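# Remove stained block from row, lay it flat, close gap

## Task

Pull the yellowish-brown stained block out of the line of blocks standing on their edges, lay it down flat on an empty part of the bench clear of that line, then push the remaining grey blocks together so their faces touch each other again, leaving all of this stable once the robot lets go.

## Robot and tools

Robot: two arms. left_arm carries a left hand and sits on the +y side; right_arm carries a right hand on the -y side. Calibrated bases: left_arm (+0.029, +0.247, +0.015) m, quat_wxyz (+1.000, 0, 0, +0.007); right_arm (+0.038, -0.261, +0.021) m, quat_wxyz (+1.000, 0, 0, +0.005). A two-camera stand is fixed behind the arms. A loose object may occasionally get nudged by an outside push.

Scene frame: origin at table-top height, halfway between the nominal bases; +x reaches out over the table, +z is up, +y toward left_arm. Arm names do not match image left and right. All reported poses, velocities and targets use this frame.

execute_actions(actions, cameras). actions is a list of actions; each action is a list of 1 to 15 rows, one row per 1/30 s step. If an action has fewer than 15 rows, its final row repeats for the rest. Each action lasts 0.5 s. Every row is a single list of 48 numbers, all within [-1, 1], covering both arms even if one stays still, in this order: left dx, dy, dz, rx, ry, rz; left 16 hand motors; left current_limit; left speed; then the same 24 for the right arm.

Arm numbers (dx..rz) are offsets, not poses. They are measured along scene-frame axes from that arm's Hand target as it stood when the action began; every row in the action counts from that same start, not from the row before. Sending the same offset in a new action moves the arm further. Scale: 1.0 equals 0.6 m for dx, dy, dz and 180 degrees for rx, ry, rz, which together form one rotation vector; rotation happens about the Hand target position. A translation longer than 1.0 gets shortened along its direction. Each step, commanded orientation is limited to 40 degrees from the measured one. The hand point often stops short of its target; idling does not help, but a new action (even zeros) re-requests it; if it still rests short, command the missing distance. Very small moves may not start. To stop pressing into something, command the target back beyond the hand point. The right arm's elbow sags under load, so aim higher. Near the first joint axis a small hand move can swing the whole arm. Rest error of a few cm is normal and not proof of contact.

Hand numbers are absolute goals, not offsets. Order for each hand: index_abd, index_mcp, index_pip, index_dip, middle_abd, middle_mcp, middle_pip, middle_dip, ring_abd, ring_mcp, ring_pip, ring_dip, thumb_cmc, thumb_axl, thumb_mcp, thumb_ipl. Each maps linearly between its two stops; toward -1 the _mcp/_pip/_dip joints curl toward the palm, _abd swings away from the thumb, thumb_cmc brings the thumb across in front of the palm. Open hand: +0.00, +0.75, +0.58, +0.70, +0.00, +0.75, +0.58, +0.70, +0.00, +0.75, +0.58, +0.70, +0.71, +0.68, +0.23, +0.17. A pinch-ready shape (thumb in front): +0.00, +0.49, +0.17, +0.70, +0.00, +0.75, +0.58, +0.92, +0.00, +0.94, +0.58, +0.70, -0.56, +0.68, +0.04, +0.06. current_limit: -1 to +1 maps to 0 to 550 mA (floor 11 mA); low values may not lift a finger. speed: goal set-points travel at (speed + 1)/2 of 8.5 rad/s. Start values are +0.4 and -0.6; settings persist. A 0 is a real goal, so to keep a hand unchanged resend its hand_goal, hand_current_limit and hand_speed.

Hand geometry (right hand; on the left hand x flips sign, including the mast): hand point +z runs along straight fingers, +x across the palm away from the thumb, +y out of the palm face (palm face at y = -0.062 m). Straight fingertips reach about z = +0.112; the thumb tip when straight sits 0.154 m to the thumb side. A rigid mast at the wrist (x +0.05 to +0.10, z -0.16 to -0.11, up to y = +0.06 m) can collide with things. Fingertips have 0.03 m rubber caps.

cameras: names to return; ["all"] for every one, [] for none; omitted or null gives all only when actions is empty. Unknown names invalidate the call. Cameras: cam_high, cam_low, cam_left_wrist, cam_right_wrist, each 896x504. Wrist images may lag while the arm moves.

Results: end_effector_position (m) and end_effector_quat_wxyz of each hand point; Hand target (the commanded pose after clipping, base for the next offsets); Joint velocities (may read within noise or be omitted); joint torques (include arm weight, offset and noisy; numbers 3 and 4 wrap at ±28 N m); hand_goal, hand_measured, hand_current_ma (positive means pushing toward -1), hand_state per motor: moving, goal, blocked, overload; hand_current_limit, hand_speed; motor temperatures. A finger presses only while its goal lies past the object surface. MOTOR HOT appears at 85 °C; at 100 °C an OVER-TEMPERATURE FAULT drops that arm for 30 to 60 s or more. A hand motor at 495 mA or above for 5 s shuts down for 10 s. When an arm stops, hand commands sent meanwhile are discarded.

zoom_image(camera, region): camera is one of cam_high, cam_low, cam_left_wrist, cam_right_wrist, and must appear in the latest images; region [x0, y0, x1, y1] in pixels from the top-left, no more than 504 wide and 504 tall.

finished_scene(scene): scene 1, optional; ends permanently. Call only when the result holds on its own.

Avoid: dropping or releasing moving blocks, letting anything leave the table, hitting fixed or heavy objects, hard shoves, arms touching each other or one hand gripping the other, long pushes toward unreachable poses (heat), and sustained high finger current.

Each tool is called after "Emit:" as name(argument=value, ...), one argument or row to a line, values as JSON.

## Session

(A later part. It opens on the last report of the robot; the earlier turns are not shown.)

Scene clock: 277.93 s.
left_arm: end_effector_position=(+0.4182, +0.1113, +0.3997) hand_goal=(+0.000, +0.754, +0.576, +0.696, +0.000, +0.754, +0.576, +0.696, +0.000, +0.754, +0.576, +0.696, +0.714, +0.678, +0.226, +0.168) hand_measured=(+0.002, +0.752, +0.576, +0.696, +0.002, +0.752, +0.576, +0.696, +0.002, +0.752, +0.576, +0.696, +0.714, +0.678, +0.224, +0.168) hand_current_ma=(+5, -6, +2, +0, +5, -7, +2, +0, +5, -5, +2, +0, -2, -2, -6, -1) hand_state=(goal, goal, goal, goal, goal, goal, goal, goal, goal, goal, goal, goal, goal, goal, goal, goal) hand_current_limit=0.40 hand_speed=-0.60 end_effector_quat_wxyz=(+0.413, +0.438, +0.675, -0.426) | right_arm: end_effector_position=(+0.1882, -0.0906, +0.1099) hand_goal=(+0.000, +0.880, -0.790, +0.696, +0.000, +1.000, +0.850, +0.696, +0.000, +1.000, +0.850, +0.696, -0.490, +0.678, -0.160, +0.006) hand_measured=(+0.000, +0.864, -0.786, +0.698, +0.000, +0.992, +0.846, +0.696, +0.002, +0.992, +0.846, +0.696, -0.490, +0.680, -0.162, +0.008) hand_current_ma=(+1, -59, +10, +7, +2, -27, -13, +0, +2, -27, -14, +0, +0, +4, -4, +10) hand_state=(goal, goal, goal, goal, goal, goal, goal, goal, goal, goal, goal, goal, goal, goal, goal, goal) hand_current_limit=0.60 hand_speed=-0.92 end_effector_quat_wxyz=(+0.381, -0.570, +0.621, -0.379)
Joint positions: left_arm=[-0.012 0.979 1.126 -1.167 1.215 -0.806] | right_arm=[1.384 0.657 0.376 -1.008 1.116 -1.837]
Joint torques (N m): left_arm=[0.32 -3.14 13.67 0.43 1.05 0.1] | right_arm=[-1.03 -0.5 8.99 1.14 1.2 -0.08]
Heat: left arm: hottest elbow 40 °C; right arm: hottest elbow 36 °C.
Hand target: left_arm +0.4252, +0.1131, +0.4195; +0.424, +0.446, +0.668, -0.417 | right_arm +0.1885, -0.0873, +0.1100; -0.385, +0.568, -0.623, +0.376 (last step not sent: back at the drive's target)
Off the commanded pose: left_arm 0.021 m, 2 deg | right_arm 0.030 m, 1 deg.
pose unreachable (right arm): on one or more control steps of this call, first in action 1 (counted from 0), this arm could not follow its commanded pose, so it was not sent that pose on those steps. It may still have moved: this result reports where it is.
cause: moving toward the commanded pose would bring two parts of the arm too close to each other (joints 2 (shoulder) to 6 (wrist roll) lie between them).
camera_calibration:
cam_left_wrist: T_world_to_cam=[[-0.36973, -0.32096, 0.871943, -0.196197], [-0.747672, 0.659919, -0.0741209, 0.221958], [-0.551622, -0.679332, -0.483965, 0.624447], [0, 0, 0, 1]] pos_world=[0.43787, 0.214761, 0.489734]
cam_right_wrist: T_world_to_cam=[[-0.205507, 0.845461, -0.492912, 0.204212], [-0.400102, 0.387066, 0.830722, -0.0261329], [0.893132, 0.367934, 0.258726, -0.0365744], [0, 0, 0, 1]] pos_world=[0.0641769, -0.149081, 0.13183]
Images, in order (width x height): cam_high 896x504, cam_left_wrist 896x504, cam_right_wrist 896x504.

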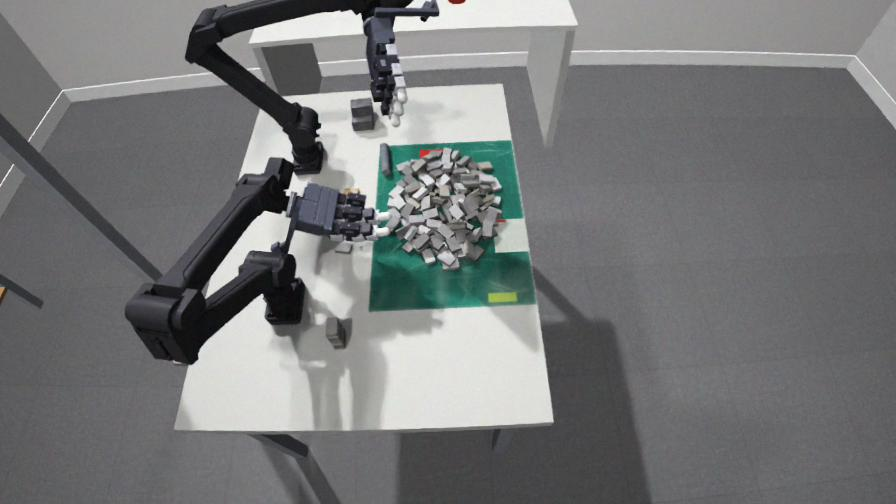

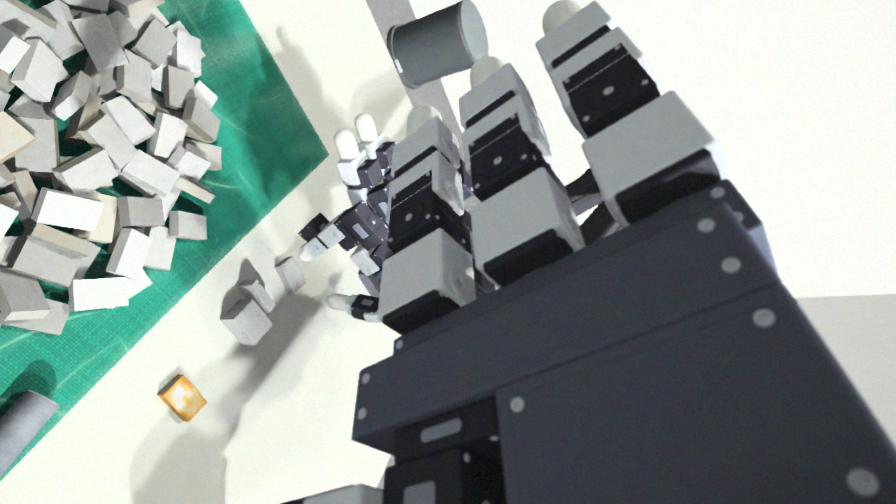

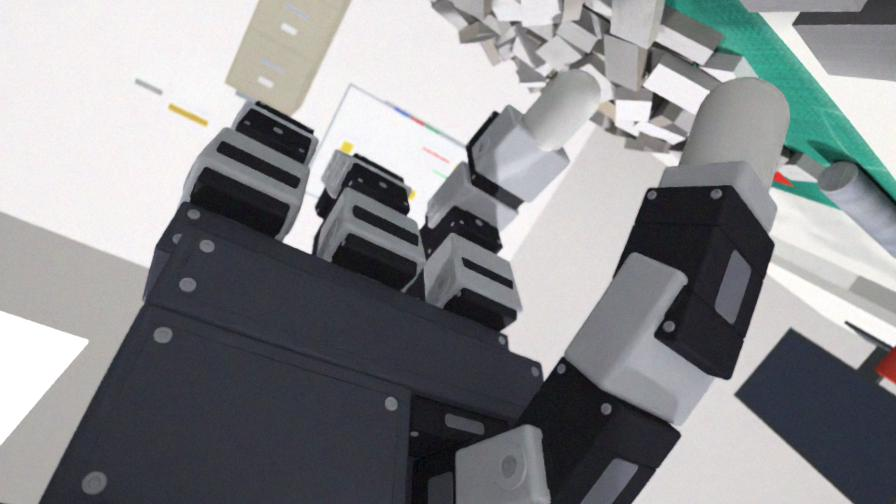

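Emit:
execute_actions(
  actions=[],
  cameras=["cam_low","cam_left_wrist"],
)

Emit:
zoom_image(
  camera="cam_low",
  region=[380, 200, 500, 280],
)

Emit:
zoom_image(
  camera="cam_left_wrist",
  region=[225, 260, 285, 320],
)

Scene clock: 279.07 s.
left_arm: end_effector_position=(+0.4182, +0.1113, +0.3997) hand_goal=(+0.000, +0.754, +0.576, +0.696, +0.000, +0.754, +0.576, +0.696, +0.000, +0.754, +0.576, +0.696, +0.714, +0.678, +0.226, +0.168) hand_measured=(+0.002, +0.752, +0.576, +0.696, +0.002, +0.752, +0.576, +0.696, +0.002, +0.752, +0.576, +0.696, +0.714, +0.678, +0.224, +0.168) hand_current_ma=(+5, -6, +2, +0, +5, -7, +2, +0, +5, -5, +2, +0, -2, -2, -6, -1) hand_state=(goal, goal, goal, goal, goal, goal, goal, goal, goal, goal, goal, goal, goal, goal, goal, goal) hand_current_limit=0.40 hand_speed=-0.60 end_effector_quat_wxyz=(+0.413, +0.438, +0.675, -0.426) | right_arm: end_effector_position=(+0.1882, -0.0906, +0.1099) hand_goal=(+0.000, +0.880, -0.790, +0.696, +0.000, +1.000, +0.850, +0.696, +0.000, +1.000, +0.850, +0.696, -0.490, +0.678, -0.160, +0.006) hand_measured=(+0.000, +0.864, -0.786, +0.698, +0.000, +0.992, +0.846, +0.696, +0.002, +0.992, +0.846, +0.696, -0.490, +0.680, -0.162, +0.008) hand_current_ma=(+1, -59, +10, +7, +2, -27, -13, +0, +2, -27, -14, +0, +0, +4, -4, +10) hand_state=(goal, goal, goal, goal, goal, goal, goal, goal, goal, goal, goal, goal, goal, goal, goal, goal) hand_current_limit=0.60 hand_speed=-0.92 end_effector_quat_wxyz=(+0.381, -0.570, +0.621, -0.379)
Joint positions: left_arm=[-0.012 0.979 1.126 -1.167 1.215 -0.806] | right_arm=[1.384 0.657 0.376 -1.008 1.116 -1.837]
Joint velocities: within noise
Joint torques (N m): left_arm=[0.32 -3.14 13.68 0.42 1.05 0.11] | right_arm=[-1.03 -0.5 8.99 1.16 1.21 -0.08]
Motor temperatures (°C): left_arm=[29 29 40 27 30 29] | right_arm=[27 31 36 29 35 29]
Heat: left arm: hottest elbow 40 °C; right arm: hottest elbow 36 °C.
Hand target: left_arm +0.4252, +0.1131, +0.4195; +0.424, +0.446, +0.668, -0.417 | right_arm +0.1885, -0.0873, +0.1100; -0.385, +0.568, -0.623, +0.376 (last step not sent: back at the drive's target)
Off the commanded pose: left_arm 0.021 m, 2 deg | right_arm 0.030 m, 1 deg.
camera_calibration:
cam_left_wrist: T_world_to_cam=[[-0.36973, -0.32096, 0.871943, -0.196197], [-0.747672, 0.659919, -0.0741209, 0.221958], [-0.551622, -0.679332, -0.483965, 0.624447], [0, 0, 0, 1]] pos_world=[0.43787, 0.214761, 0.489734]
Images, in order (width x height): cam_low 896x504, cam_left_wrist 896x504.

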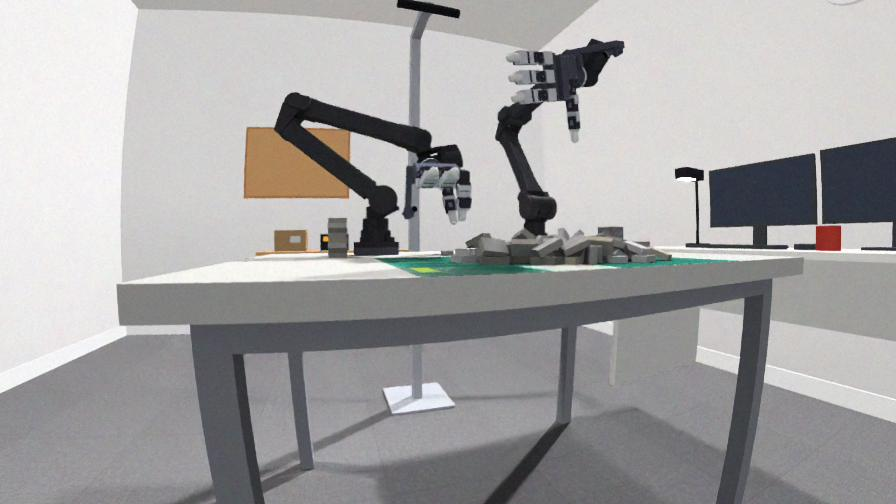

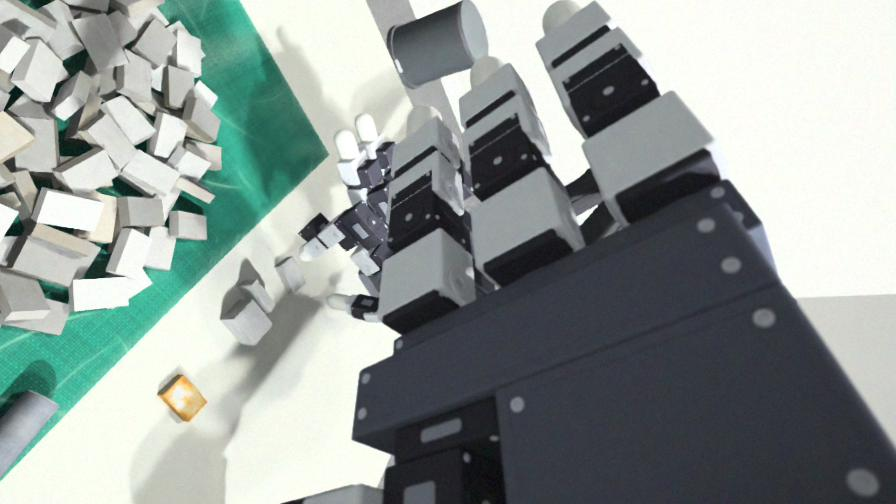

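Scaled by 4.200 from the camera's 896x504 image, which has a finer 1280x720 frame.

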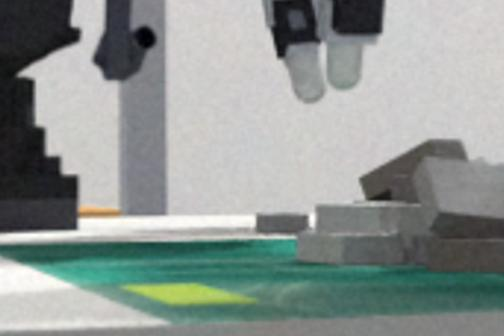

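Scaled by 8.400 from the camera's 896x504 image, which has a finer 1280x720 frame.

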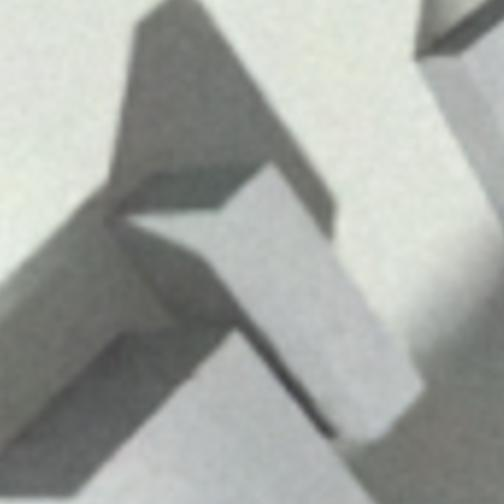

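Emit:
execute_actions(
  actions=[
    [[0,0,0,0,0,0,0,0.754,0.576,0.696,0,0.754,0.576,0.696,0,0.754,0.576,0.696,0.714,0.678,0.226,0.168,0.4,-0.6,0.006,0.03,-0.005,-0.005,0,0,0,0.88,-0.79,0.696,0,1,0.85,0.696,0,1,0.85,0.696,-0.49,0.678,-0.16,0.005,0.6,-0.9]],
    [[0,0,0,0,0,0,0,0.754,0.576,0.696,0,0.754,0.576,0.696,0,0.754,0.576,0.696,0.714,0.678,0.226,0.168,0.4,-0.6,0.006,0.03,-0.01,-0.005,0,0,0,0.88,-0.79,0.696,0,1,0.85,0.696,0,1,0.85,0.696,-0.49,0.678,-0.16,0.005,0.6,-0.9]],
    [[0,0,0,0,0,0,0,0.754,0.576,0.696,0,0.754,0.576,0.696,0,0.754,0.576,0.696,0.714,0.678,0.226,0.168,0.4,-0.6,0.006,0.025,-0.01,-0.005,0,0,0,0.88,-0.79,0.696,0,1,0.85,0.696,0,1,0.85,0.696,-0.49,0.678,-0.16,0.005,0.6,-0.9]],
  ],
  cameras=["cam_left_wrist","cam_right_wrist"],
)

Scene clock: 284.63 s.
left_arm: end_effector_position=(+0.4182, +0.1113, +0.3997) hand_goal=(+0.000, +0.754, +0.576, +0.696, +0.000, +0.754, +0.576, +0.696, +0.000, +0.754, +0.576, +0.696, +0.714, +0.678, +0.226, +0.168) hand_measured=(+0.002, +0.752, +0.576, +0.696, +0.002, +0.752, +0.576, +0.696, +0.002, +0.752, +0.576, +0.696, +0.714, +0.678, +0.224, +0.168) hand_current_ma=(+5, -6, +2, +0, +5, -7, +2, +0, +5, -5, +2, +0, -2, -2, -6, -1) hand_state=(goal, goal, goal, goal, goal, goal, goal, goal, goal, goal, goal, goal, goal, goal, goal, goal) hand_current_limit=0.40 hand_speed=-0.60 end_effector_quat_wxyz=(+0.413, +0.438, +0.675, -0.426) | right_arm: end_effector_position=(+0.1940, -0.0624, +0.0761) hand_goal=(+0.000, +0.880, -0.790, +0.696, +0.000, +1.000, +0.850, +0.696, +0.000, +1.000, +0.850, +0.696, -0.490, +0.678, -0.160, +0.006) hand_measured=(+0.000, +0.864, -0.786, +0.698, +0.000, +0.992, +0.846, +0.696, +0.002, +0.992, +0.846, +0.696, -0.490, +0.680, -0.162, +0.008) hand_current_ma=(+1, -54, +10, +7, +2, -27, -13, +0, +2, -27, -14, +0, +0, +4, -3, +10) hand_state=(goal, goal, goal, goal, goal, goal, goal, goal, goal, goal, goal, goal, goal, goal, goal, goal) hand_current_limit=0.60 hand_speed=-0.90 end_effector_quat_wxyz=(-0.351, +0.588, -0.606, +0.404)
Joint positions: left_arm=[-0.012 0.979 1.126 -1.167 1.215 -0.806] | right_arm=[1.384 0.936 0.398 -0.844 1.121 -1.837]
Joint torques (N m): left_arm=[0.32 -3.19 13.68 0.44 1.06 0.11] | right_arm=[-1.03 -2.61 11.88 1.01 1.38 -0.14]
Heat: left arm: hottest elbow 40 °C; right arm: hottest elbow 36 °C.
Hand target: left_arm +0.4252, +0.1131, +0.4195; +0.424, +0.446, +0.668, -0.417 | right_arm +0.1993, -0.0363, +0.0951; -0.371, +0.577, -0.614, +0.390
Off the commanded pose: left_arm 0.021 m, 2 deg | right_arm 0.033 m, 3 deg.
camera_calibration:
cam_left_wrist: T_world_to_cam=[[-0.36973, -0.32096, 0.871943, -0.196197], [-0.747672, 0.659919, -0.0741209, 0.221958], [-0.551622, -0.679332, -0.483965, 0.624447], [0, 0, 0, 1]] pos_world=[0.43787, 0.214761, 0.489734]
cam_right_wrist: T_world_to_cam=[[-0.210902, 0.797228, -0.56564, 0.168428], [-0.39053, 0.46175, 0.796413, -0.00128778], [0.896107, 0.388864, 0.213957, -0.0391105], [0, 0, 0, 1]] pos_world=[0.0700661, -0.118472, 0.104663]
Images, in order (width x height): cam_left_wrist 896x504, cam_right_wrist 896x504.

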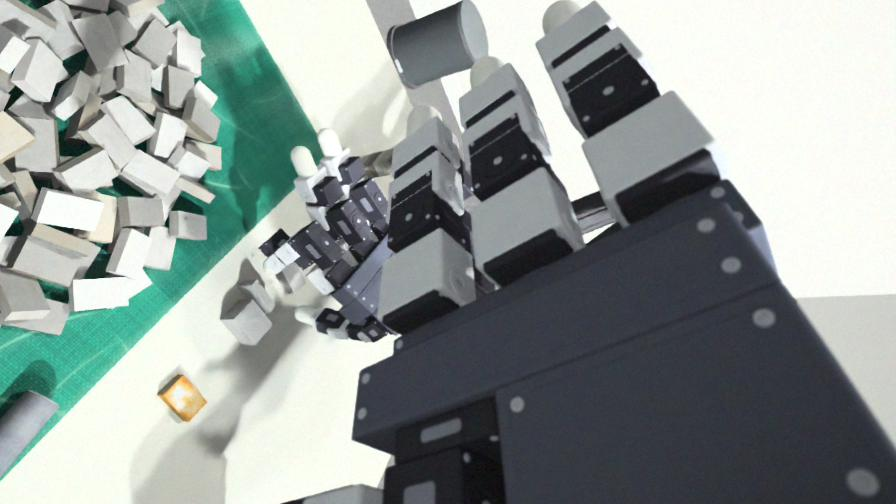

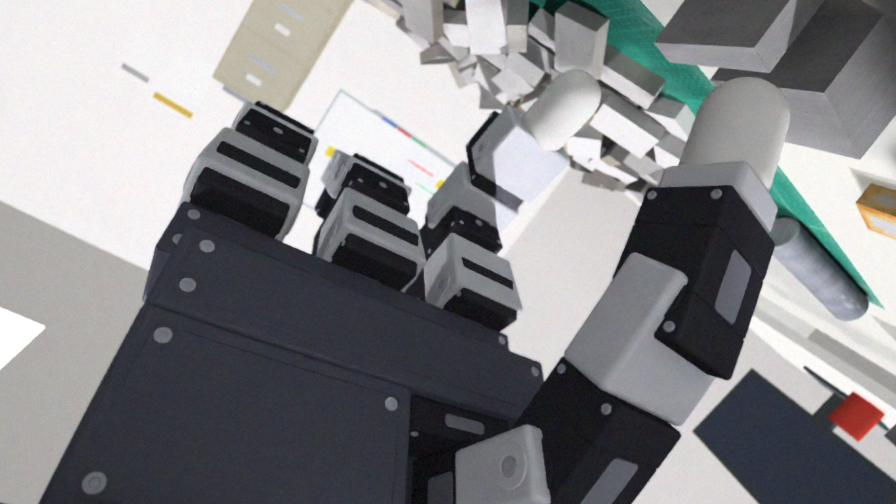

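Emit:
execute_actions(
  actions=[
    [[0,0,0,0,0,0,0,0.754,0.576,0.696,0,0.754,0.576,0.696,0,0.754,0.576,0.696,0.714,0.678,0.226,0.168,0.4,-0.6,0.004,-0.008,-0.03,0,0,0,0,0.88,-0.79,0.696,0,1,0.85,0.696,0,1,0.85,0.696,-0.49,0.678,-0.16,0.005,0.6,-0.9]],
    [[0,0,0,0,0,0,0,0.754,0.576,0.696,0,0.754,0.576,0.696,0,0.754,0.576,0.696,0.714,0.678,0.226,0.168,0.4,-0.6,0.002,-0.01,-0.025,0,0,0,0,0.88,-0.79,0.696,0,1,0.85,0.696,0,1,0.85,0.696,-0.49,0.678,-0.16,0.005,0.6,-0.9]],
  ],
  cameras=["cam_right_wrist"],
)

Scene clock: 286.30 s.
left_arm: end_effector_position=(+0.4182, +0.1113, +0.3997) hand_goal=(+0.000, +0.754, +0.576, +0.696, +0.000, +0.754, +0.576, +0.696, +0.000, +0.754, +0.576, +0.696, +0.714, +0.678, +0.226, +0.168) hand_measured=(+0.002, +0.752, +0.576, +0.696, +0.002, +0.752, +0.576, +0.696, +0.002, +0.752, +0.576, +0.696, +0.714, +0.678, +0.224, +0.168) hand_current_ma=(+5, -6, +2, +0, +5, -7, +2, +0, +5, -5, +2, +0, -2, -2, -6, -1) hand_state=(goal, goal, goal, goal, goal, goal, goal, goal, goal, goal, goal, goal, goal, goal, goal, goal) hand_current_limit=0.40 hand_speed=-0.60 end_effector_quat_wxyz=(+0.413, +0.438, +0.675, -0.426) | right_arm: end_effector_position=(+0.2023, -0.0404, +0.0706) hand_goal=(+0.000, +0.880, -0.790, +0.696, +0.000, +1.000, +0.850, +0.696, +0.000, +1.000, +0.850, +0.696, -0.490, +0.678, -0.160, +0.006) hand_measured=(+0.000, +0.864, -0.786, +0.698, +0.000, +0.992, +0.846, +0.696, +0.002, +0.992, +0.846, +0.696, -0.490, +0.680, -0.162, +0.008) hand_current_ma=(+1, -54, +10, +7, +2, -27, -13, +0, +2, -27, -14, +0, +0, +4, -3, +10) hand_state=(goal, goal, goal, goal, goal, goal, goal, goal, goal, goal, goal, goal, goal, goal, goal, goal) hand_current_limit=0.60 hand_speed=-0.90 end_effector_quat_wxyz=(+0.380, -0.571, +0.617, -0.385)
Joint positions: left_arm=[-0.012 0.979 1.126 -1.167 1.215 -0.806] | right_arm=[1.366 0.971 0.381 -0.665 1.12 -1.887]
Joint torques (N m): left_arm=[0.38 -3.14 13.68 0.44 1.05 0.11] | right_arm=[-1.79 -3.02 6.69 1.26 1.07 -0.25]
Heat: left arm: hottest elbow 40 °C; right arm: hottest elbow 37 °C.
Hand target: left_arm +0.4252, +0.1131, +0.4195; +0.424, +0.446, +0.668, -0.417 | right_arm +0.2029, -0.0470, +0.0621; -0.371, +0.577, -0.614, +0.390
Off the commanded pose: left_arm 0.021 m, 2 deg | right_arm 0.011 m, 1 deg.
camera_calibration:
cam_right_wrist: T_world_to_cam=[[-0.203438, 0.838593, -0.505346, 0.145385], [-0.406999, 0.396999, 0.822644, -0.00494367], [0.890486, 0.373032, 0.260542, -0.0567305], [0, 0, 0, 1]] pos_world=[0.0780826, -0.0987941, 0.0923173]
Images, in order (width x height): cam_right_wrist 896x504.

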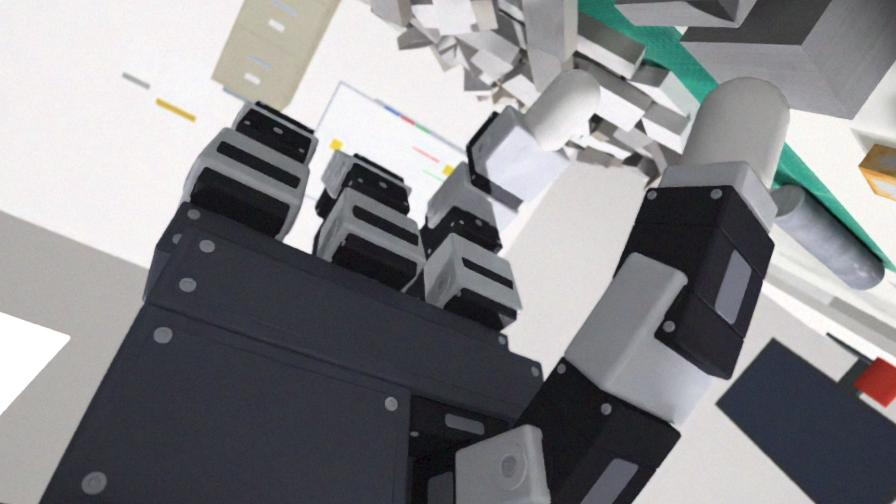

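Emit:
execute_actions(
  actions=[
    [[0,0,0,0,0,0,0,0.754,0.576,0.696,0,0.754,0.576,0.696,0,0.754,0.576,0.696,0.714,0.678,0.226,0.168,0.4,-0.6,-0.003,-0.008,-0.02,-0.004,0,-0.008,0,0.88,-0.79,0.696,0,1,0.85,0.696,0,1,0.85,0.696,-0.49,0.678,-0.16,0.005,0.6,-0.9]],
    [[0,0,0,0,0,0,0,0.754,0.576,0.696,0,0.754,0.576,0.696,0,0.754,0.576,0.696,0.714,0.678,0.226,0.168,0.4,-0.6,-0.002,-0.006,-0.02,0,0,-0.008,0,0.88,-0.79,0.696,0,1,0.85,0.696,0,1,0.85,0.696,-0.49,0.678,-0.16,0.005,0.6,-0.9]],
  ],
  cameras=["cam_right_wrist","cam_left_wrist"],
)

Emit:
zoom_image(
  camera="cam_right_wrist",
  region=[500, 0, 896, 200],
)

Emit:
zoom_image(
  camera="cam_left_wrist",
  region=[190, 240, 340, 380],
)

Scene clock: 288.40 s.
left_arm: end_effector_position=(+0.4182, +0.1113, +0.3997) hand_goal=(+0.000, +0.754, +0.576, +0.696, +0.000, +0.754, +0.576, +0.696, +0.000, +0.754, +0.576, +0.696, +0.714, +0.678, +0.226, +0.168) hand_measured=(+0.002, +0.752, +0.576, +0.696, +0.002, +0.752, +0.576, +0.696, +0.002, +0.752, +0.576, +0.696, +0.714, +0.678, +0.224, +0.168) hand_current_ma=(+5, -6, +2, +0, +5, -7, +2, +0, +5, -5, +2, +0, -2, -2, -6, -1) hand_state=(goal, goal, goal, goal, goal, goal, goal, goal, goal, goal, goal, goal, goal, goal, goal, goal) hand_current_limit=0.40 hand_speed=-0.60 end_effector_quat_wxyz=(+0.413, +0.438, +0.675, -0.426) | right_arm: end_effector_position=(+0.2023, -0.0493, +0.0447) hand_goal=(+0.000, +0.880, -0.790, +0.696, +0.000, +1.000, +0.850, +0.696, +0.000, +1.000, +0.850, +0.696, -0.490, +0.678, -0.160, +0.006) hand_measured=(+0.000, +0.864, -0.786, +0.698, +0.000, +0.992, +0.846, +0.696, +0.002, +0.992, +0.846, +0.696, -0.494, +0.676, -0.162, +0.006) hand_current_ma=(+1, -54, +10, +7, +2, -27, -13, +0, +2, -27, -14, +0, -11, -7, -3, +0) hand_state=(goal, goal, goal, goal, goal, goal, goal, goal, goal, goal, goal, goal, goal, goal, goal, goal) hand_current_limit=0.60 hand_speed=-0.90 end_effector_quat_wxyz=(+0.363, -0.560, +0.628, -0.399)
Joint positions: left_arm=[-0.012 0.979 1.126 -1.167 1.215 -0.806] | right_arm=[1.366 1.076 0.362 -0.665 1.131 -1.773]
Joint torques (N m): left_arm=[0.38 -3.08 13.67 0.43 1.05 0.1] | right_arm=[-0.67 -3.49 6.11 0.18 1.35 0.05]
Heat: left arm: hottest elbow 40 °C; right arm: hottest elbow 37 °C.
Hand target: left_arm +0.4252, +0.1131, +0.4195; +0.424, +0.446, +0.668, -0.417 | right_arm +0.1999, -0.0555, +0.0381; +0.358, -0.563, +0.626, -0.403
Off the commanded pose: left_arm 0.021 m, 2 deg | right_arm 0.009 m, 1 deg.
camera_calibration:
cam_left_wrist: T_world_to_cam=[[-0.36973, -0.32096, 0.871943, -0.196197], [-0.747672, 0.659919, -0.0741209, 0.221958], [-0.551622, -0.679332, -0.483965, 0.624447], [0, 0, 0, 1]] pos_world=[0.43787, 0.214761, 0.489734]
cam_right_wrist: T_world_to_cam=[[-0.16393, 0.837925, -0.520585, 0.132462], [-0.382037, 0.432617, 0.816634, 0.0169286], [0.909492, 0.332754, 0.249199, -0.0520467], [0, 0, 0, 1]] pos_world=[0.075518, -0.100998, 0.0681034]
Images, in order (width x height): cam_left_wrist 896x504, cam_right_wrist 896x504.

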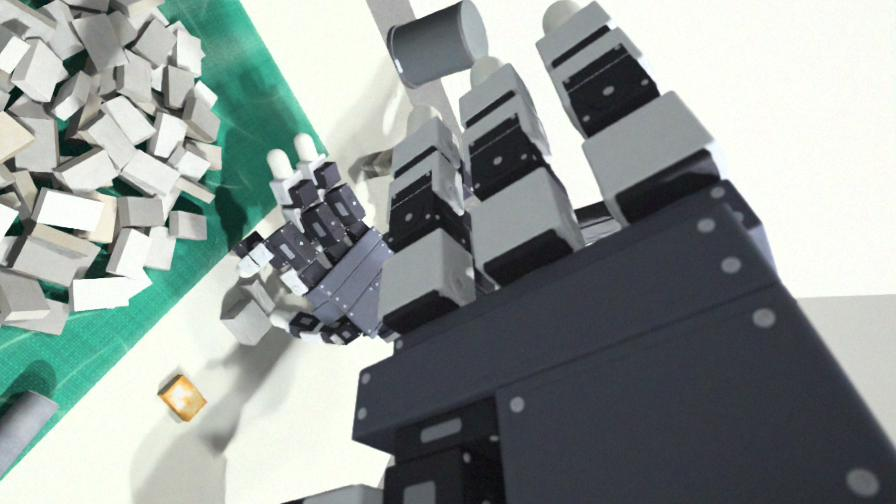

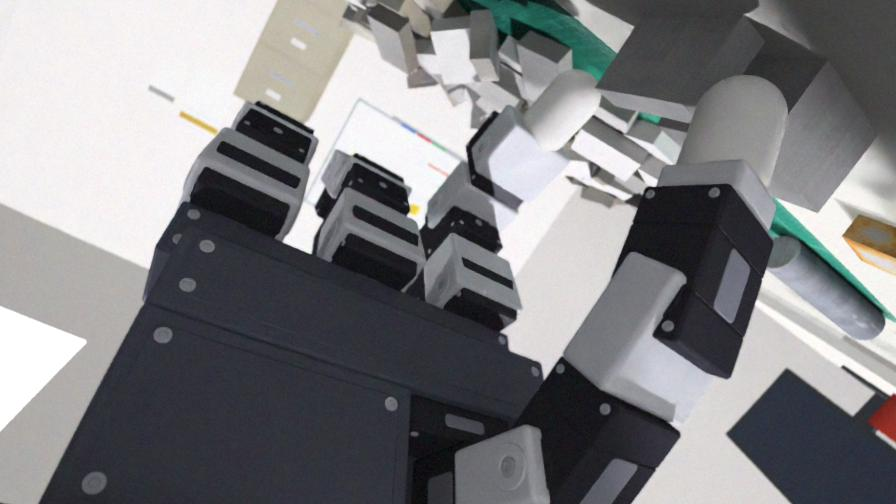

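Scaled by 1.273 from the camera's 896x504 image, which has a finer 1280x720 frame.

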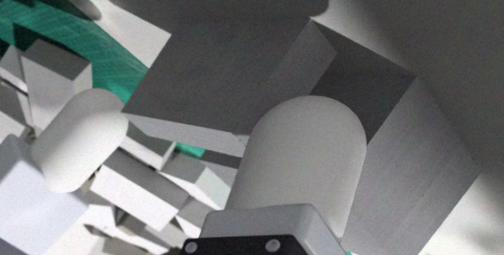

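Scaled by 3.360 from the camera's 896x504 image, which has a finer 1280x720 frame.

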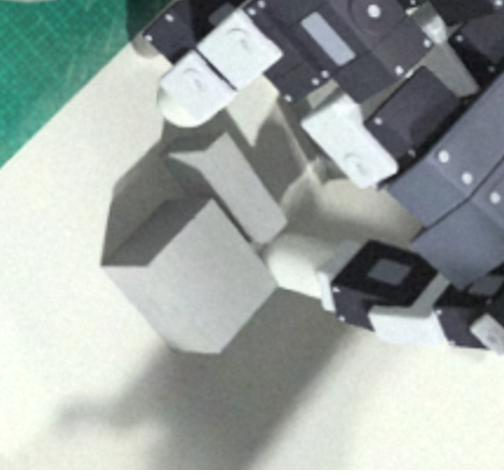

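Emit:
execute_actions(
  actions=[
    [[0,0,0,0,0,0,0,0.754,0.576,0.696,0,0.754,0.576,0.696,0,0.754,0.576,0.696,0.714,0.678,0.226,0.168,0.4,-0.6,-0.003,-0.001,-0.014,0,0,0,0,0.88,-0.79,0.696,0,1,0.85,0.696,0,1,0.85,0.696,-0.49,0.678,-0.16,0.005,0.6,-0.9]],
    [[0,0,0,0,0,0,0,0.754,0.576,0.696,0,0.754,0.576,0.696,0,0.754,0.576,0.696,0.714,0.678,0.226,0.168,0.4,-0.6,-0.003,0,-0.009,0,0,0,0,0.88,-0.79,0.696,0,1,0.85,0.696,0,1,0.85,0.696,-0.49,0.678,-0.16,0.005,0.6,-0.9]],
  ],
  cameras=["cam_right_wrist"],
)

Emit:
zoom_image(
  camera="cam_right_wrist",
  region=[500, 0, 896, 200],
)

Scene clock: 290.20 s.
left_arm: end_effector_position=(+0.4182, +0.1113, +0.3997) hand_goal=(+0.000, +0.754, +0.576, +0.696, +0.000, +0.754, +0.576, +0.696, +0.000, +0.754, +0.576, +0.696, +0.714, +0.678, +0.226, +0.168) hand_measured=(+0.002, +0.752, +0.576, +0.696, +0.002, +0.752, +0.576, +0.696, +0.002, +0.752, +0.576, +0.696, +0.714, +0.678, +0.224, +0.168) hand_current_ma=(+5, -6, +2, +0, +5, -7, +2, +0, +5, -5, +2, +0, -2, -2, -6, -1) hand_state=(goal, goal, goal, goal, goal, goal, goal, goal, goal, goal, goal, goal, goal, goal, goal, goal) hand_current_limit=0.40 hand_speed=-0.60 end_effector_quat_wxyz=(+0.413, +0.438, +0.675, -0.426) | right_arm: end_effector_position=(+0.1989, -0.0518, +0.0314) hand_goal=(+0.000, +0.880, -0.790, +0.696, +0.000, +1.000, +0.850, +0.696, +0.000, +1.000, +0.850, +0.696, -0.490, +0.678, -0.160, +0.006) hand_measured=(+0.000, +0.864, -0.786, +0.698, +0.000, +0.992, +0.846, +0.696, +0.002, +0.992, +0.846, +0.696, -0.494, +0.676, -0.162, +0.006) hand_current_ma=(+1, -54, +10, +7, +2, -27, -13, +0, +2, -27, -14, +0, -10, -7, -3, +0) hand_state=(goal, goal, goal, goal, goal, goal, goal, goal, goal, goal, goal, goal, goal, goal, goal, goal) hand_current_limit=0.60 hand_speed=-0.90 end_effector_quat_wxyz=(+0.357, -0.562, +0.627, -0.403)
Joint positions: left_arm=[-0.012 0.979 1.126 -1.167 1.215 -0.806] | right_arm=[1.38 1.13 0.353 -0.654 1.133 -1.731]
Joint torques (N m): left_arm=[0.26 -3.14 13.65 0.44 1.06 0.1] | right_arm=[-0.38 -3.9 5.27 0.91 1.4 0.06]
Heat: left arm: hottest elbow 40 °C; right arm: hottest elbow 37 °C.
Hand target: left_arm +0.4252, +0.1131, +0.4195; +0.424, +0.446, +0.668, -0.417 | right_arm +0.1963, -0.0561, +0.0243; +0.358, -0.563, +0.626, -0.404
Off the commanded pose: left_arm 0.021 m, 2 deg | right_arm 0.009 m, 0 deg.
camera_calibration:
cam_right_wrist: T_world_to_cam=[[-0.16268, 0.831096, -0.531803, 0.126909], [-0.377334, 0.445609, 0.81182, 0.0274061], [0.911677, 0.332734, 0.241109, -0.0450055], [0, 0, 0, 1]] pos_world=[0.0720173, -0.102711, 0.0560931]
Images, in order (width x height): cam_right_wrist 896x504.

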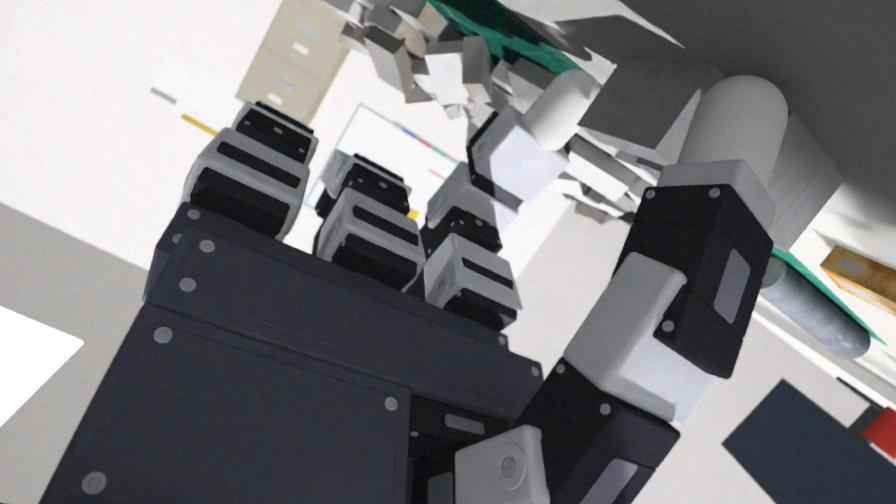

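Scaled by 1.273 from the camera's 896x504 image, which has a finer 1280x720 frame.

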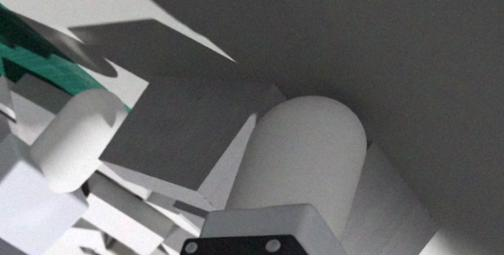

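Emit:
execute_actions(
  actions=[
    [[0,0,0,0,0,0,0,0.754,0.576,0.696,0,0.754,0.576,0.696,0,0.754,0.576,0.696,0.714,0.678,0.226,0.168,0.4,-0.6,0,0,0,0,0,0,0,0.80,-0.79,0.696,0,1,0.85,0.696,0,1,0.85,0.696,-0.49,0.678,-0.21,0.005,0.6,-0.92]],
    [[0,0,0,0,0,0,0,0.754,0.576,0.696,0,0.754,0.576,0.696,0,0.754,0.576,0.696,0.714,0.678,0.226,0.168,0.4,-0.6,0,0,0,0,0,0,0,0.74,-0.79,0.696,0,1,0.85,0.696,0,1,0.85,0.696,-0.49,0.678,-0.265,0.005,0.6,-0.94]],
  ],
  cameras=["cam_right_wrist","cam_left_wrist"],
)

Emit:
zoom_image(
  camera="cam_right_wrist",
  region=[500, 0, 896, 200],
)

Emit:
zoom_image(
  camera="cam_left_wrist",
  region=[190, 240, 340, 380],
)

Scene clock: 291.77 s.
left_arm: end_effector_position=(+0.4182, +0.1113, +0.3997) hand_goal=(+0.000, +0.754, +0.576, +0.696, +0.000, +0.754, +0.576, +0.696, +0.000, +0.754, +0.576, +0.696, +0.714, +0.678, +0.226, +0.168) hand_measured=(+0.002, +0.752, +0.576, +0.696, +0.002, +0.752, +0.576, +0.696, +0.002, +0.752, +0.576, +0.696, +0.714, +0.678, +0.224, +0.168) hand_current_ma=(+5, -6, +2, +0, +5, -7, +2, +0, +5, -5, +2, +0, -2, -2, -6, -1) hand_state=(goal, goal, goal, goal, goal, goal, goal, goal, goal, goal, goal, goal, goal, goal, goal, goal) hand_current_limit=0.40 hand_speed=-0.60 end_effector_quat_wxyz=(+0.413, +0.438, +0.675, -0.426) | right_arm: end_effector_position=(+0.1991, -0.0518, +0.0316) hand_goal=(+0.000, +0.740, -0.790, +0.696, +0.000, +1.000, +0.850, +0.696, +0.000, +1.000, +0.850, +0.696, -0.490, +0.678, -0.264, +0.006) hand_measured=(+0.000, +0.786, -0.778, +0.698, +0.000, +0.992, +0.846, +0.696, +0.002, +0.992, +0.846, +0.696, -0.494, +0.676, -0.204, +0.018) hand_current_ma=(+1, +189, +34, +8, +2, -27, -13, +0, +2, -27, -14, +0, -10, -7, +318, +51) hand_state=(goal, blocked, goal, goal, goal, goal, goal, goal, goal, goal, goal, goal, goal, goal, blocked, goal) hand_current_limit=0.60 hand_speed=-0.94 end_effector_quat_wxyz=(+0.358, -0.562, +0.627, -0.404)
Joint positions: left_arm=[-0.012 0.979 1.126 -1.167 1.215 -0.806] | right_arm=[1.381 1.13 0.353 -0.654 1.136 -1.73]
Joint torques (N m): left_arm=[0.32 -3.14 13.68 0.43 1.05 0.11] | right_arm=[-0.5 -3.78 5.27 0.9 1.29 0.06]
Heat: left arm: hottest elbow 40 °C; right arm: hottest elbow 36 °C.
Hand target: left_arm +0.4252, +0.1131, +0.4195; +0.424, +0.446, +0.668, -0.417 | right_arm +0.1963, -0.0561, +0.0243; +0.357, -0.563, +0.626, -0.404
Off the commanded pose: left_arm 0.021 m, 2 deg | right_arm 0.009 m, 0 deg.
camera_calibration:
cam_left_wrist: T_world_to_cam=[[-0.36973, -0.32096, 0.871943, -0.196197], [-0.747672, 0.659919, -0.0741209, 0.221958], [-0.551622, -0.679332, -0.483965, 0.624447], [0, 0, 0, 1]] pos_world=[0.43787, 0.214761, 0.489734]
cam_right_wrist: T_world_to_cam=[[-0.161307, 0.830994, -0.53238, 0.126712], [-0.379326, 0.445801, 0.810785, 0.0277035], [0.911094, 0.332731, 0.243307, -0.0451893], [0, 0, 0, 1]] pos_world=[0.0721199, -0.102611, 0.0559923]
Images, in order (width x height): cam_left_wrist 896x504, cam_right_wrist 896x504.

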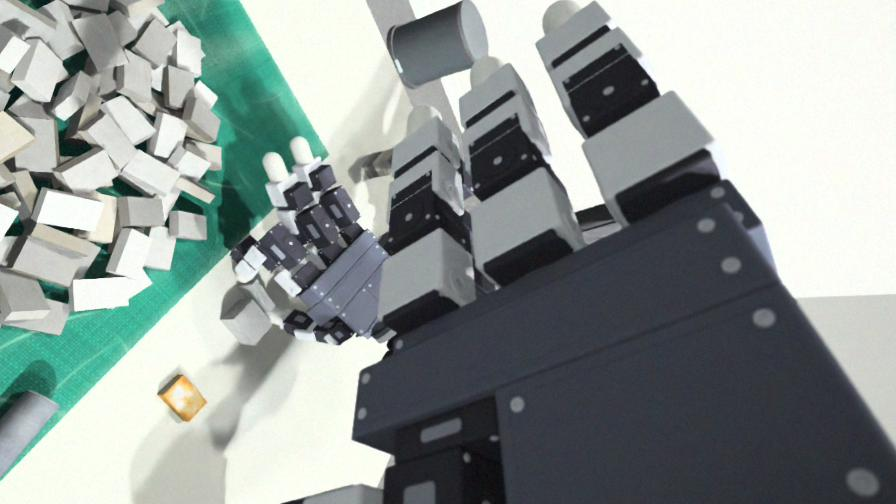

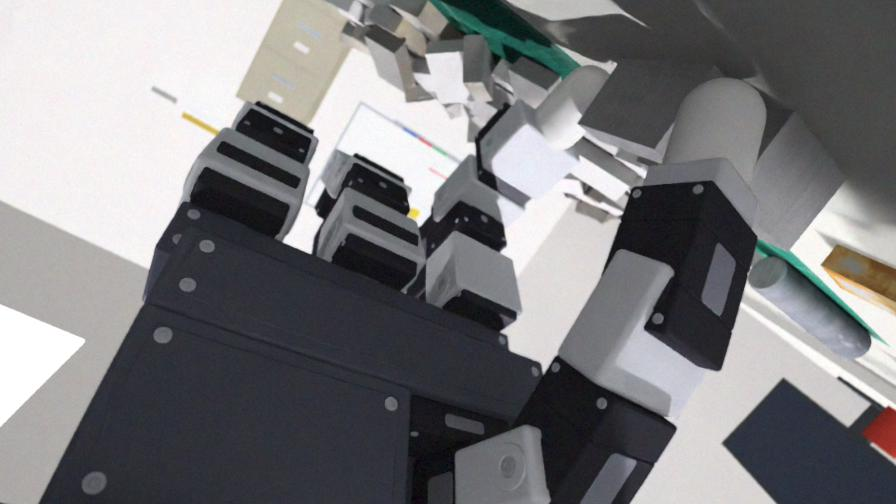

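Scaled by 1.273 from the camera's 896x504 image, which has a finer 1280x720 frame.

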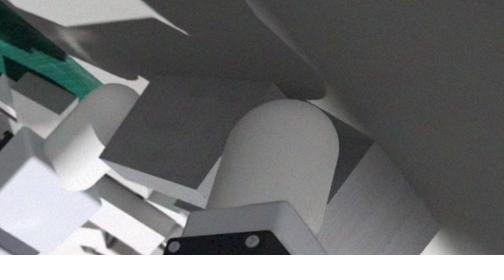

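Scaled by 3.360 from the camera's 896x504 image, which has a finer 1280x720 frame.

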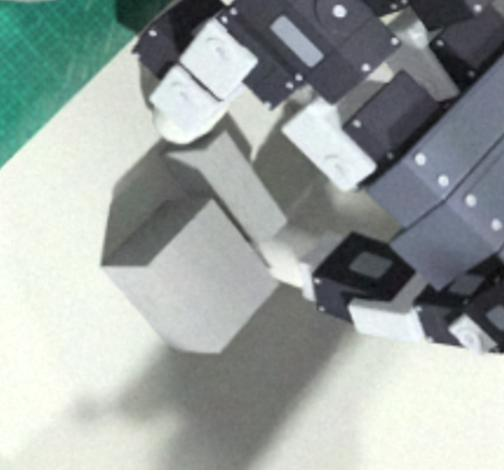

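Emit:
execute_actions(
  actions=[
    [[0,0,0,0,0,0,0,0.754,0.576,0.696,0,0.754,0.576,0.696,0,0.754,0.576,0.696,0.714,0.678,0.226,0.168,0.4,-0.6,-0.011,0.002,0.001,0,0,0.009,0,0.74,-0.79,0.696,0,1,0.85,0.696,0,1,0.85,0.696,-0.49,0.678,-0.265,0.005,0.6,-0.94]],
    [[0,0,0,0,0,0,0,0.754,0.576,0.696,0,0.754,0.576,0.696,0,0.754,0.576,0.696,0.714,0.678,0.226,0.168,0.4,-0.6,-0.011,0.002,0.001,0,0,0.009,0,0.74,-0.79,0.696,0,1,0.85,0.696,0,1,0.85,0.696,-0.49,0.678,-0.265,0.005,0.6,-0.94]],
  ],
  cameras=["cam_left_wrist"],
)

Emit:
zoom_image(
  camera="cam_left_wrist",
  region=[190, 240, 340, 380],
)

Scene clock: 293.40 s.
left_arm: end_effector_position=(+0.4182, +0.1113, +0.3997) hand_goal=(+0.000, +0.754, +0.576, +0.696, +0.000, +0.754, +0.576, +0.696, +0.000, +0.754, +0.576, +0.696, +0.714, +0.678, +0.226, +0.168) hand_measured=(+0.002, +0.752, +0.576, +0.696, +0.002, +0.752, +0.576, +0.696, +0.002, +0.752, +0.576, +0.696, +0.714, +0.678, +0.224, +0.168) hand_current_ma=(+5, -6, +2, +0, +5, -7, +2, +0, +5, -5, +2, +0, -2, -2, -6, -1) hand_state=(goal, goal, goal, goal, goal, goal, goal, goal, goal, goal, goal, goal, goal, goal, goal, goal) hand_current_limit=0.40 hand_speed=-0.60 end_effector_quat_wxyz=(+0.413, +0.438, +0.675, -0.426) | right_arm: end_effector_position=(+0.1880, -0.0480, +0.0309) hand_goal=(+0.000, +0.740, -0.790, +0.696, +0.000, +1.000, +0.850, +0.696, +0.000, +1.000, +0.850, +0.696, -0.490, +0.678, -0.264, +0.006) hand_measured=(+0.000, +0.786, -0.770, +0.702, +0.000, +0.992, +0.846, +0.696, +0.002, +0.992, +0.846, +0.696, -0.494, +0.676, -0.212, +0.018) hand_current_ma=(+1, +189, +66, +19, +2, -27, -13, +0, +2, -27, -14, +0, -9, -6, +274, +51) hand_state=(goal, blocked, goal, goal, goal, goal, goal, goal, goal, goal, goal, goal, goal, goal, blocked, goal) hand_current_limit=0.60 hand_speed=-0.94 end_effector_quat_wxyz=(-0.371, +0.576, -0.611, +0.396)
Joint positions: left_arm=[-0.012 0.979 1.126 -1.167 1.215 -0.806] | right_arm=[1.436 1.12 0.34 -0.654 1.144 -1.724]
Joint torques (N m): left_arm=[0.26 -3.14 13.67 0.44 1.05 0.11] | right_arm=[-0.21 -4.84 5.31 0.17 0.94 0.04]
Heat: left arm: hottest elbow 40 °C; right arm: hottest elbow 36 °C.
Hand target: left_arm +0.4252, +0.1131, +0.4195; +0.424, +0.446, +0.668, -0.417 | right_arm +0.1831, -0.0537, +0.0255; -0.369, +0.581, -0.610, +0.393
Off the commanded pose: left_arm 0.021 m, 2 deg | right_arm 0.009 m, 1 deg.
camera_calibration:
cam_left_wrist: T_world_to_cam=[[-0.36973, -0.32096, 0.871943, -0.196197], [-0.747672, 0.659919, -0.0741209, 0.221958], [-0.551622, -0.679332, -0.483965, 0.624447], [0, 0, 0, 1]] pos_world=[0.43787, 0.214761, 0.489734]
Images, in order (width x height): cam_left_wrist 896x504.

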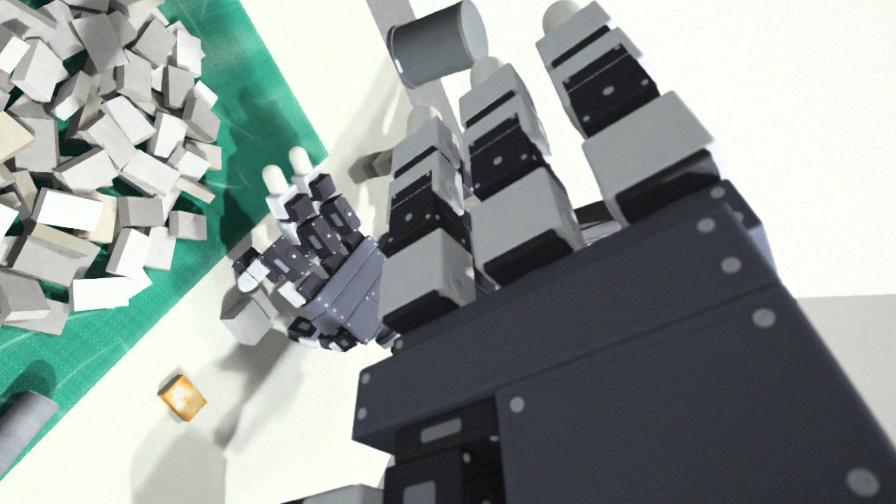

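Scaled by 3.360 from the camera's 896x504 image, which has a finer 1280x720 frame.

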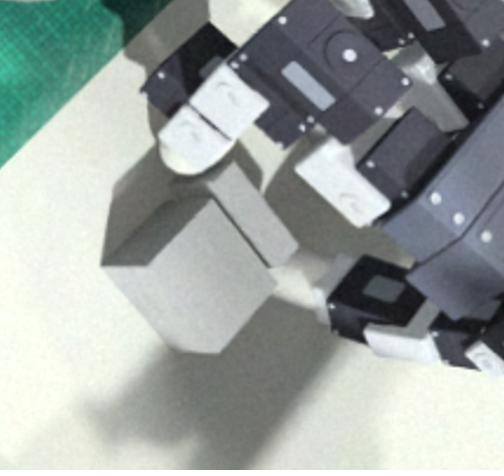

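Emit:
execute_actions(
  actions=[
    [[0,0,0,0,0,0,0,0.754,0.576,0.696,0,0.754,0.576,0.696,0,0.754,0.576,0.696,0.714,0.678,0.226,0.168,0.4,-0.6,-0.005,0.002,0.0,0,0,0.002,0,0.74,-0.79,0.696,0,1,0.85,0.696,0,1,0.85,0.696,-0.49,0.678,-0.265,0.005,0.6,-0.94]],
  ],
  cameras=["cam_left_wrist","cam_right_wrist"],
)

Emit:
zoom_image(
  camera="cam_left_wrist",
  region=[205, 270, 305, 360],
)

Emit:
zoom_image(
  camera="cam_right_wrist",
  region=[500, 0, 896, 200],
)

Scene clock: 294.47 s.
left_arm: end_effector_position=(+0.4182, +0.1113, +0.3997) hand_goal=(+0.000, +0.754, +0.576, +0.696, +0.000, +0.754, +0.576, +0.696, +0.000, +0.754, +0.576, +0.696, +0.714, +0.678, +0.226, +0.168) hand_measured=(+0.002, +0.752, +0.576, +0.696, +0.002, +0.752, +0.576, +0.696, +0.002, +0.752, +0.576, +0.696, +0.714, +0.678, +0.224, +0.168) hand_current_ma=(+5, -6, +2, +0, +5, -7, +2, +0, +5, -5, +2, +0, -2, -2, -6, -1) hand_state=(goal, goal, goal, goal, goal, goal, goal, goal, goal, goal, goal, goal, goal, goal, goal, goal) hand_current_limit=0.40 hand_speed=-0.60 end_effector_quat_wxyz=(+0.413, +0.438, +0.675, -0.426) | right_arm: end_effector_position=(+0.1846, -0.0457, +0.0310) hand_goal=(+0.000, +0.740, -0.790, +0.696, +0.000, +1.000, +0.850, +0.696, +0.000, +1.000, +0.850, +0.696, -0.490, +0.678, -0.264, +0.006) hand_measured=(+0.000, +0.786, -0.770, +0.704, +0.000, +0.992, +0.846, +0.696, +0.002, +0.992, +0.846, +0.696, -0.494, +0.676, -0.212, +0.018) hand_current_ma=(+1, +189, +66, +21, +2, -27, -13, +0, +2, -27, -14, +0, -9, -6, +274, +54) hand_state=(goal, blocked, goal, goal, goal, goal, goal, goal, goal, goal, goal, goal, goal, goal, blocked, goal) hand_current_limit=0.60 hand_speed=-0.94 end_effector_quat_wxyz=(-0.376, +0.576, -0.611, +0.392)
Joint positions: left_arm=[-0.012 0.979 1.126 -1.167 1.215 -0.806] | right_arm=[1.452 1.12 0.34 -0.661 1.144 -1.704]
Joint torques (N m): left_arm=[0.32 -3.14 13.68 0.43 1.05 0.11] | right_arm=[-0.32 -4.42 5.56 -0.18 0.99 0.04]
Heat: left arm: hottest elbow 40 °C; right arm: hottest elbow 36 °C.
Hand target: left_arm +0.4252, +0.1131, +0.4195; +0.424, +0.446, +0.668, -0.417 | right_arm +0.1802, -0.0525, +0.0255; -0.370, +0.583, -0.608, +0.392
Off the commanded pose: left_arm 0.021 m, 2 deg | right_arm 0.010 m, 1 deg.
camera_calibration:
cam_left_wrist: T_world_to_cam=[[-0.36973, -0.32096, 0.871943, -0.196197], [-0.747672, 0.659919, -0.0741209, 0.221958], [-0.551622, -0.679332, -0.483965, 0.624447], [0, 0, 0, 1]] pos_world=[0.43787, 0.214761, 0.489734]
cam_right_wrist: T_world_to_cam=[[-0.20621, 0.826716, -0.523468, 0.126811], [-0.411681, 0.412015, 0.812872, 0.0243918], [0.887691, 0.383124, 0.255382, -0.0275887], [0, 0, 0, 1]] pos_world=[0.0606815, -0.104317, 0.0535997]
Images, in order (width x height): cam_left_wrist 896x504, cam_right_wrist 896x504.

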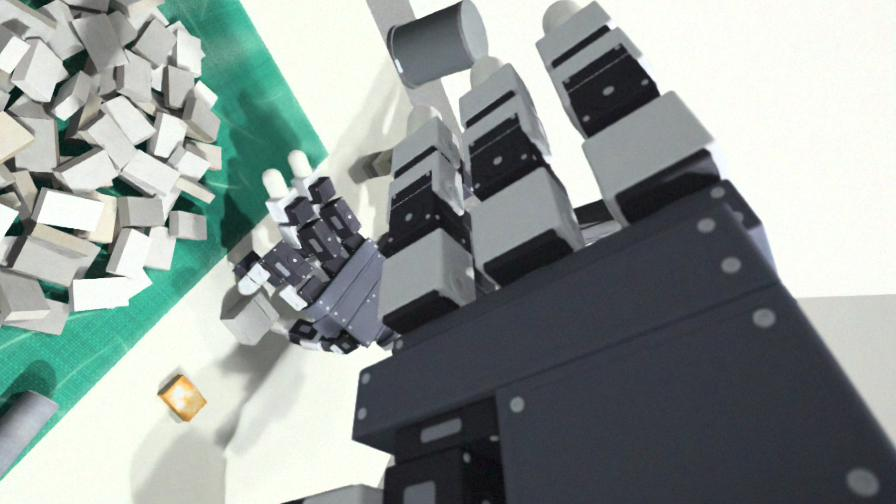

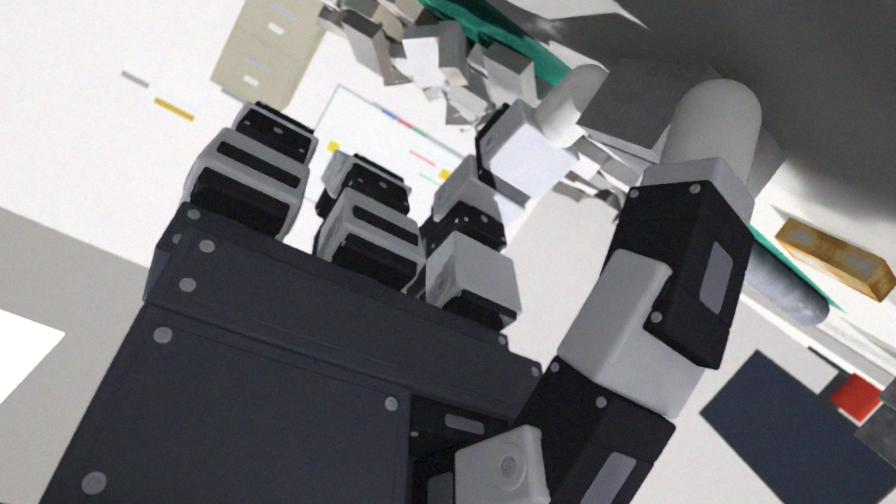

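Scaled by 5.040 from the camera's 896x504 image, which has a finer 1280x720 frame.

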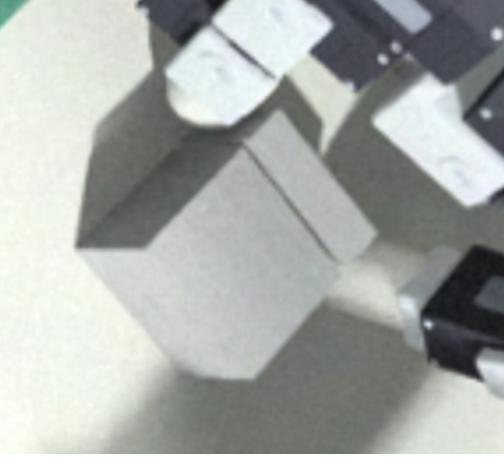

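Scaled by 1.273 from the camera's 896x504 image, which has a finer 1280x720 frame.

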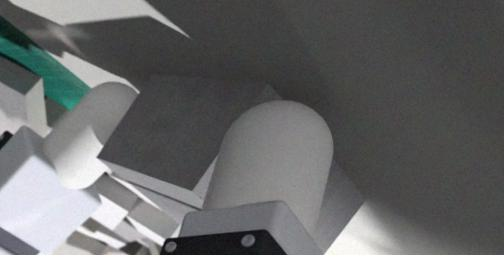

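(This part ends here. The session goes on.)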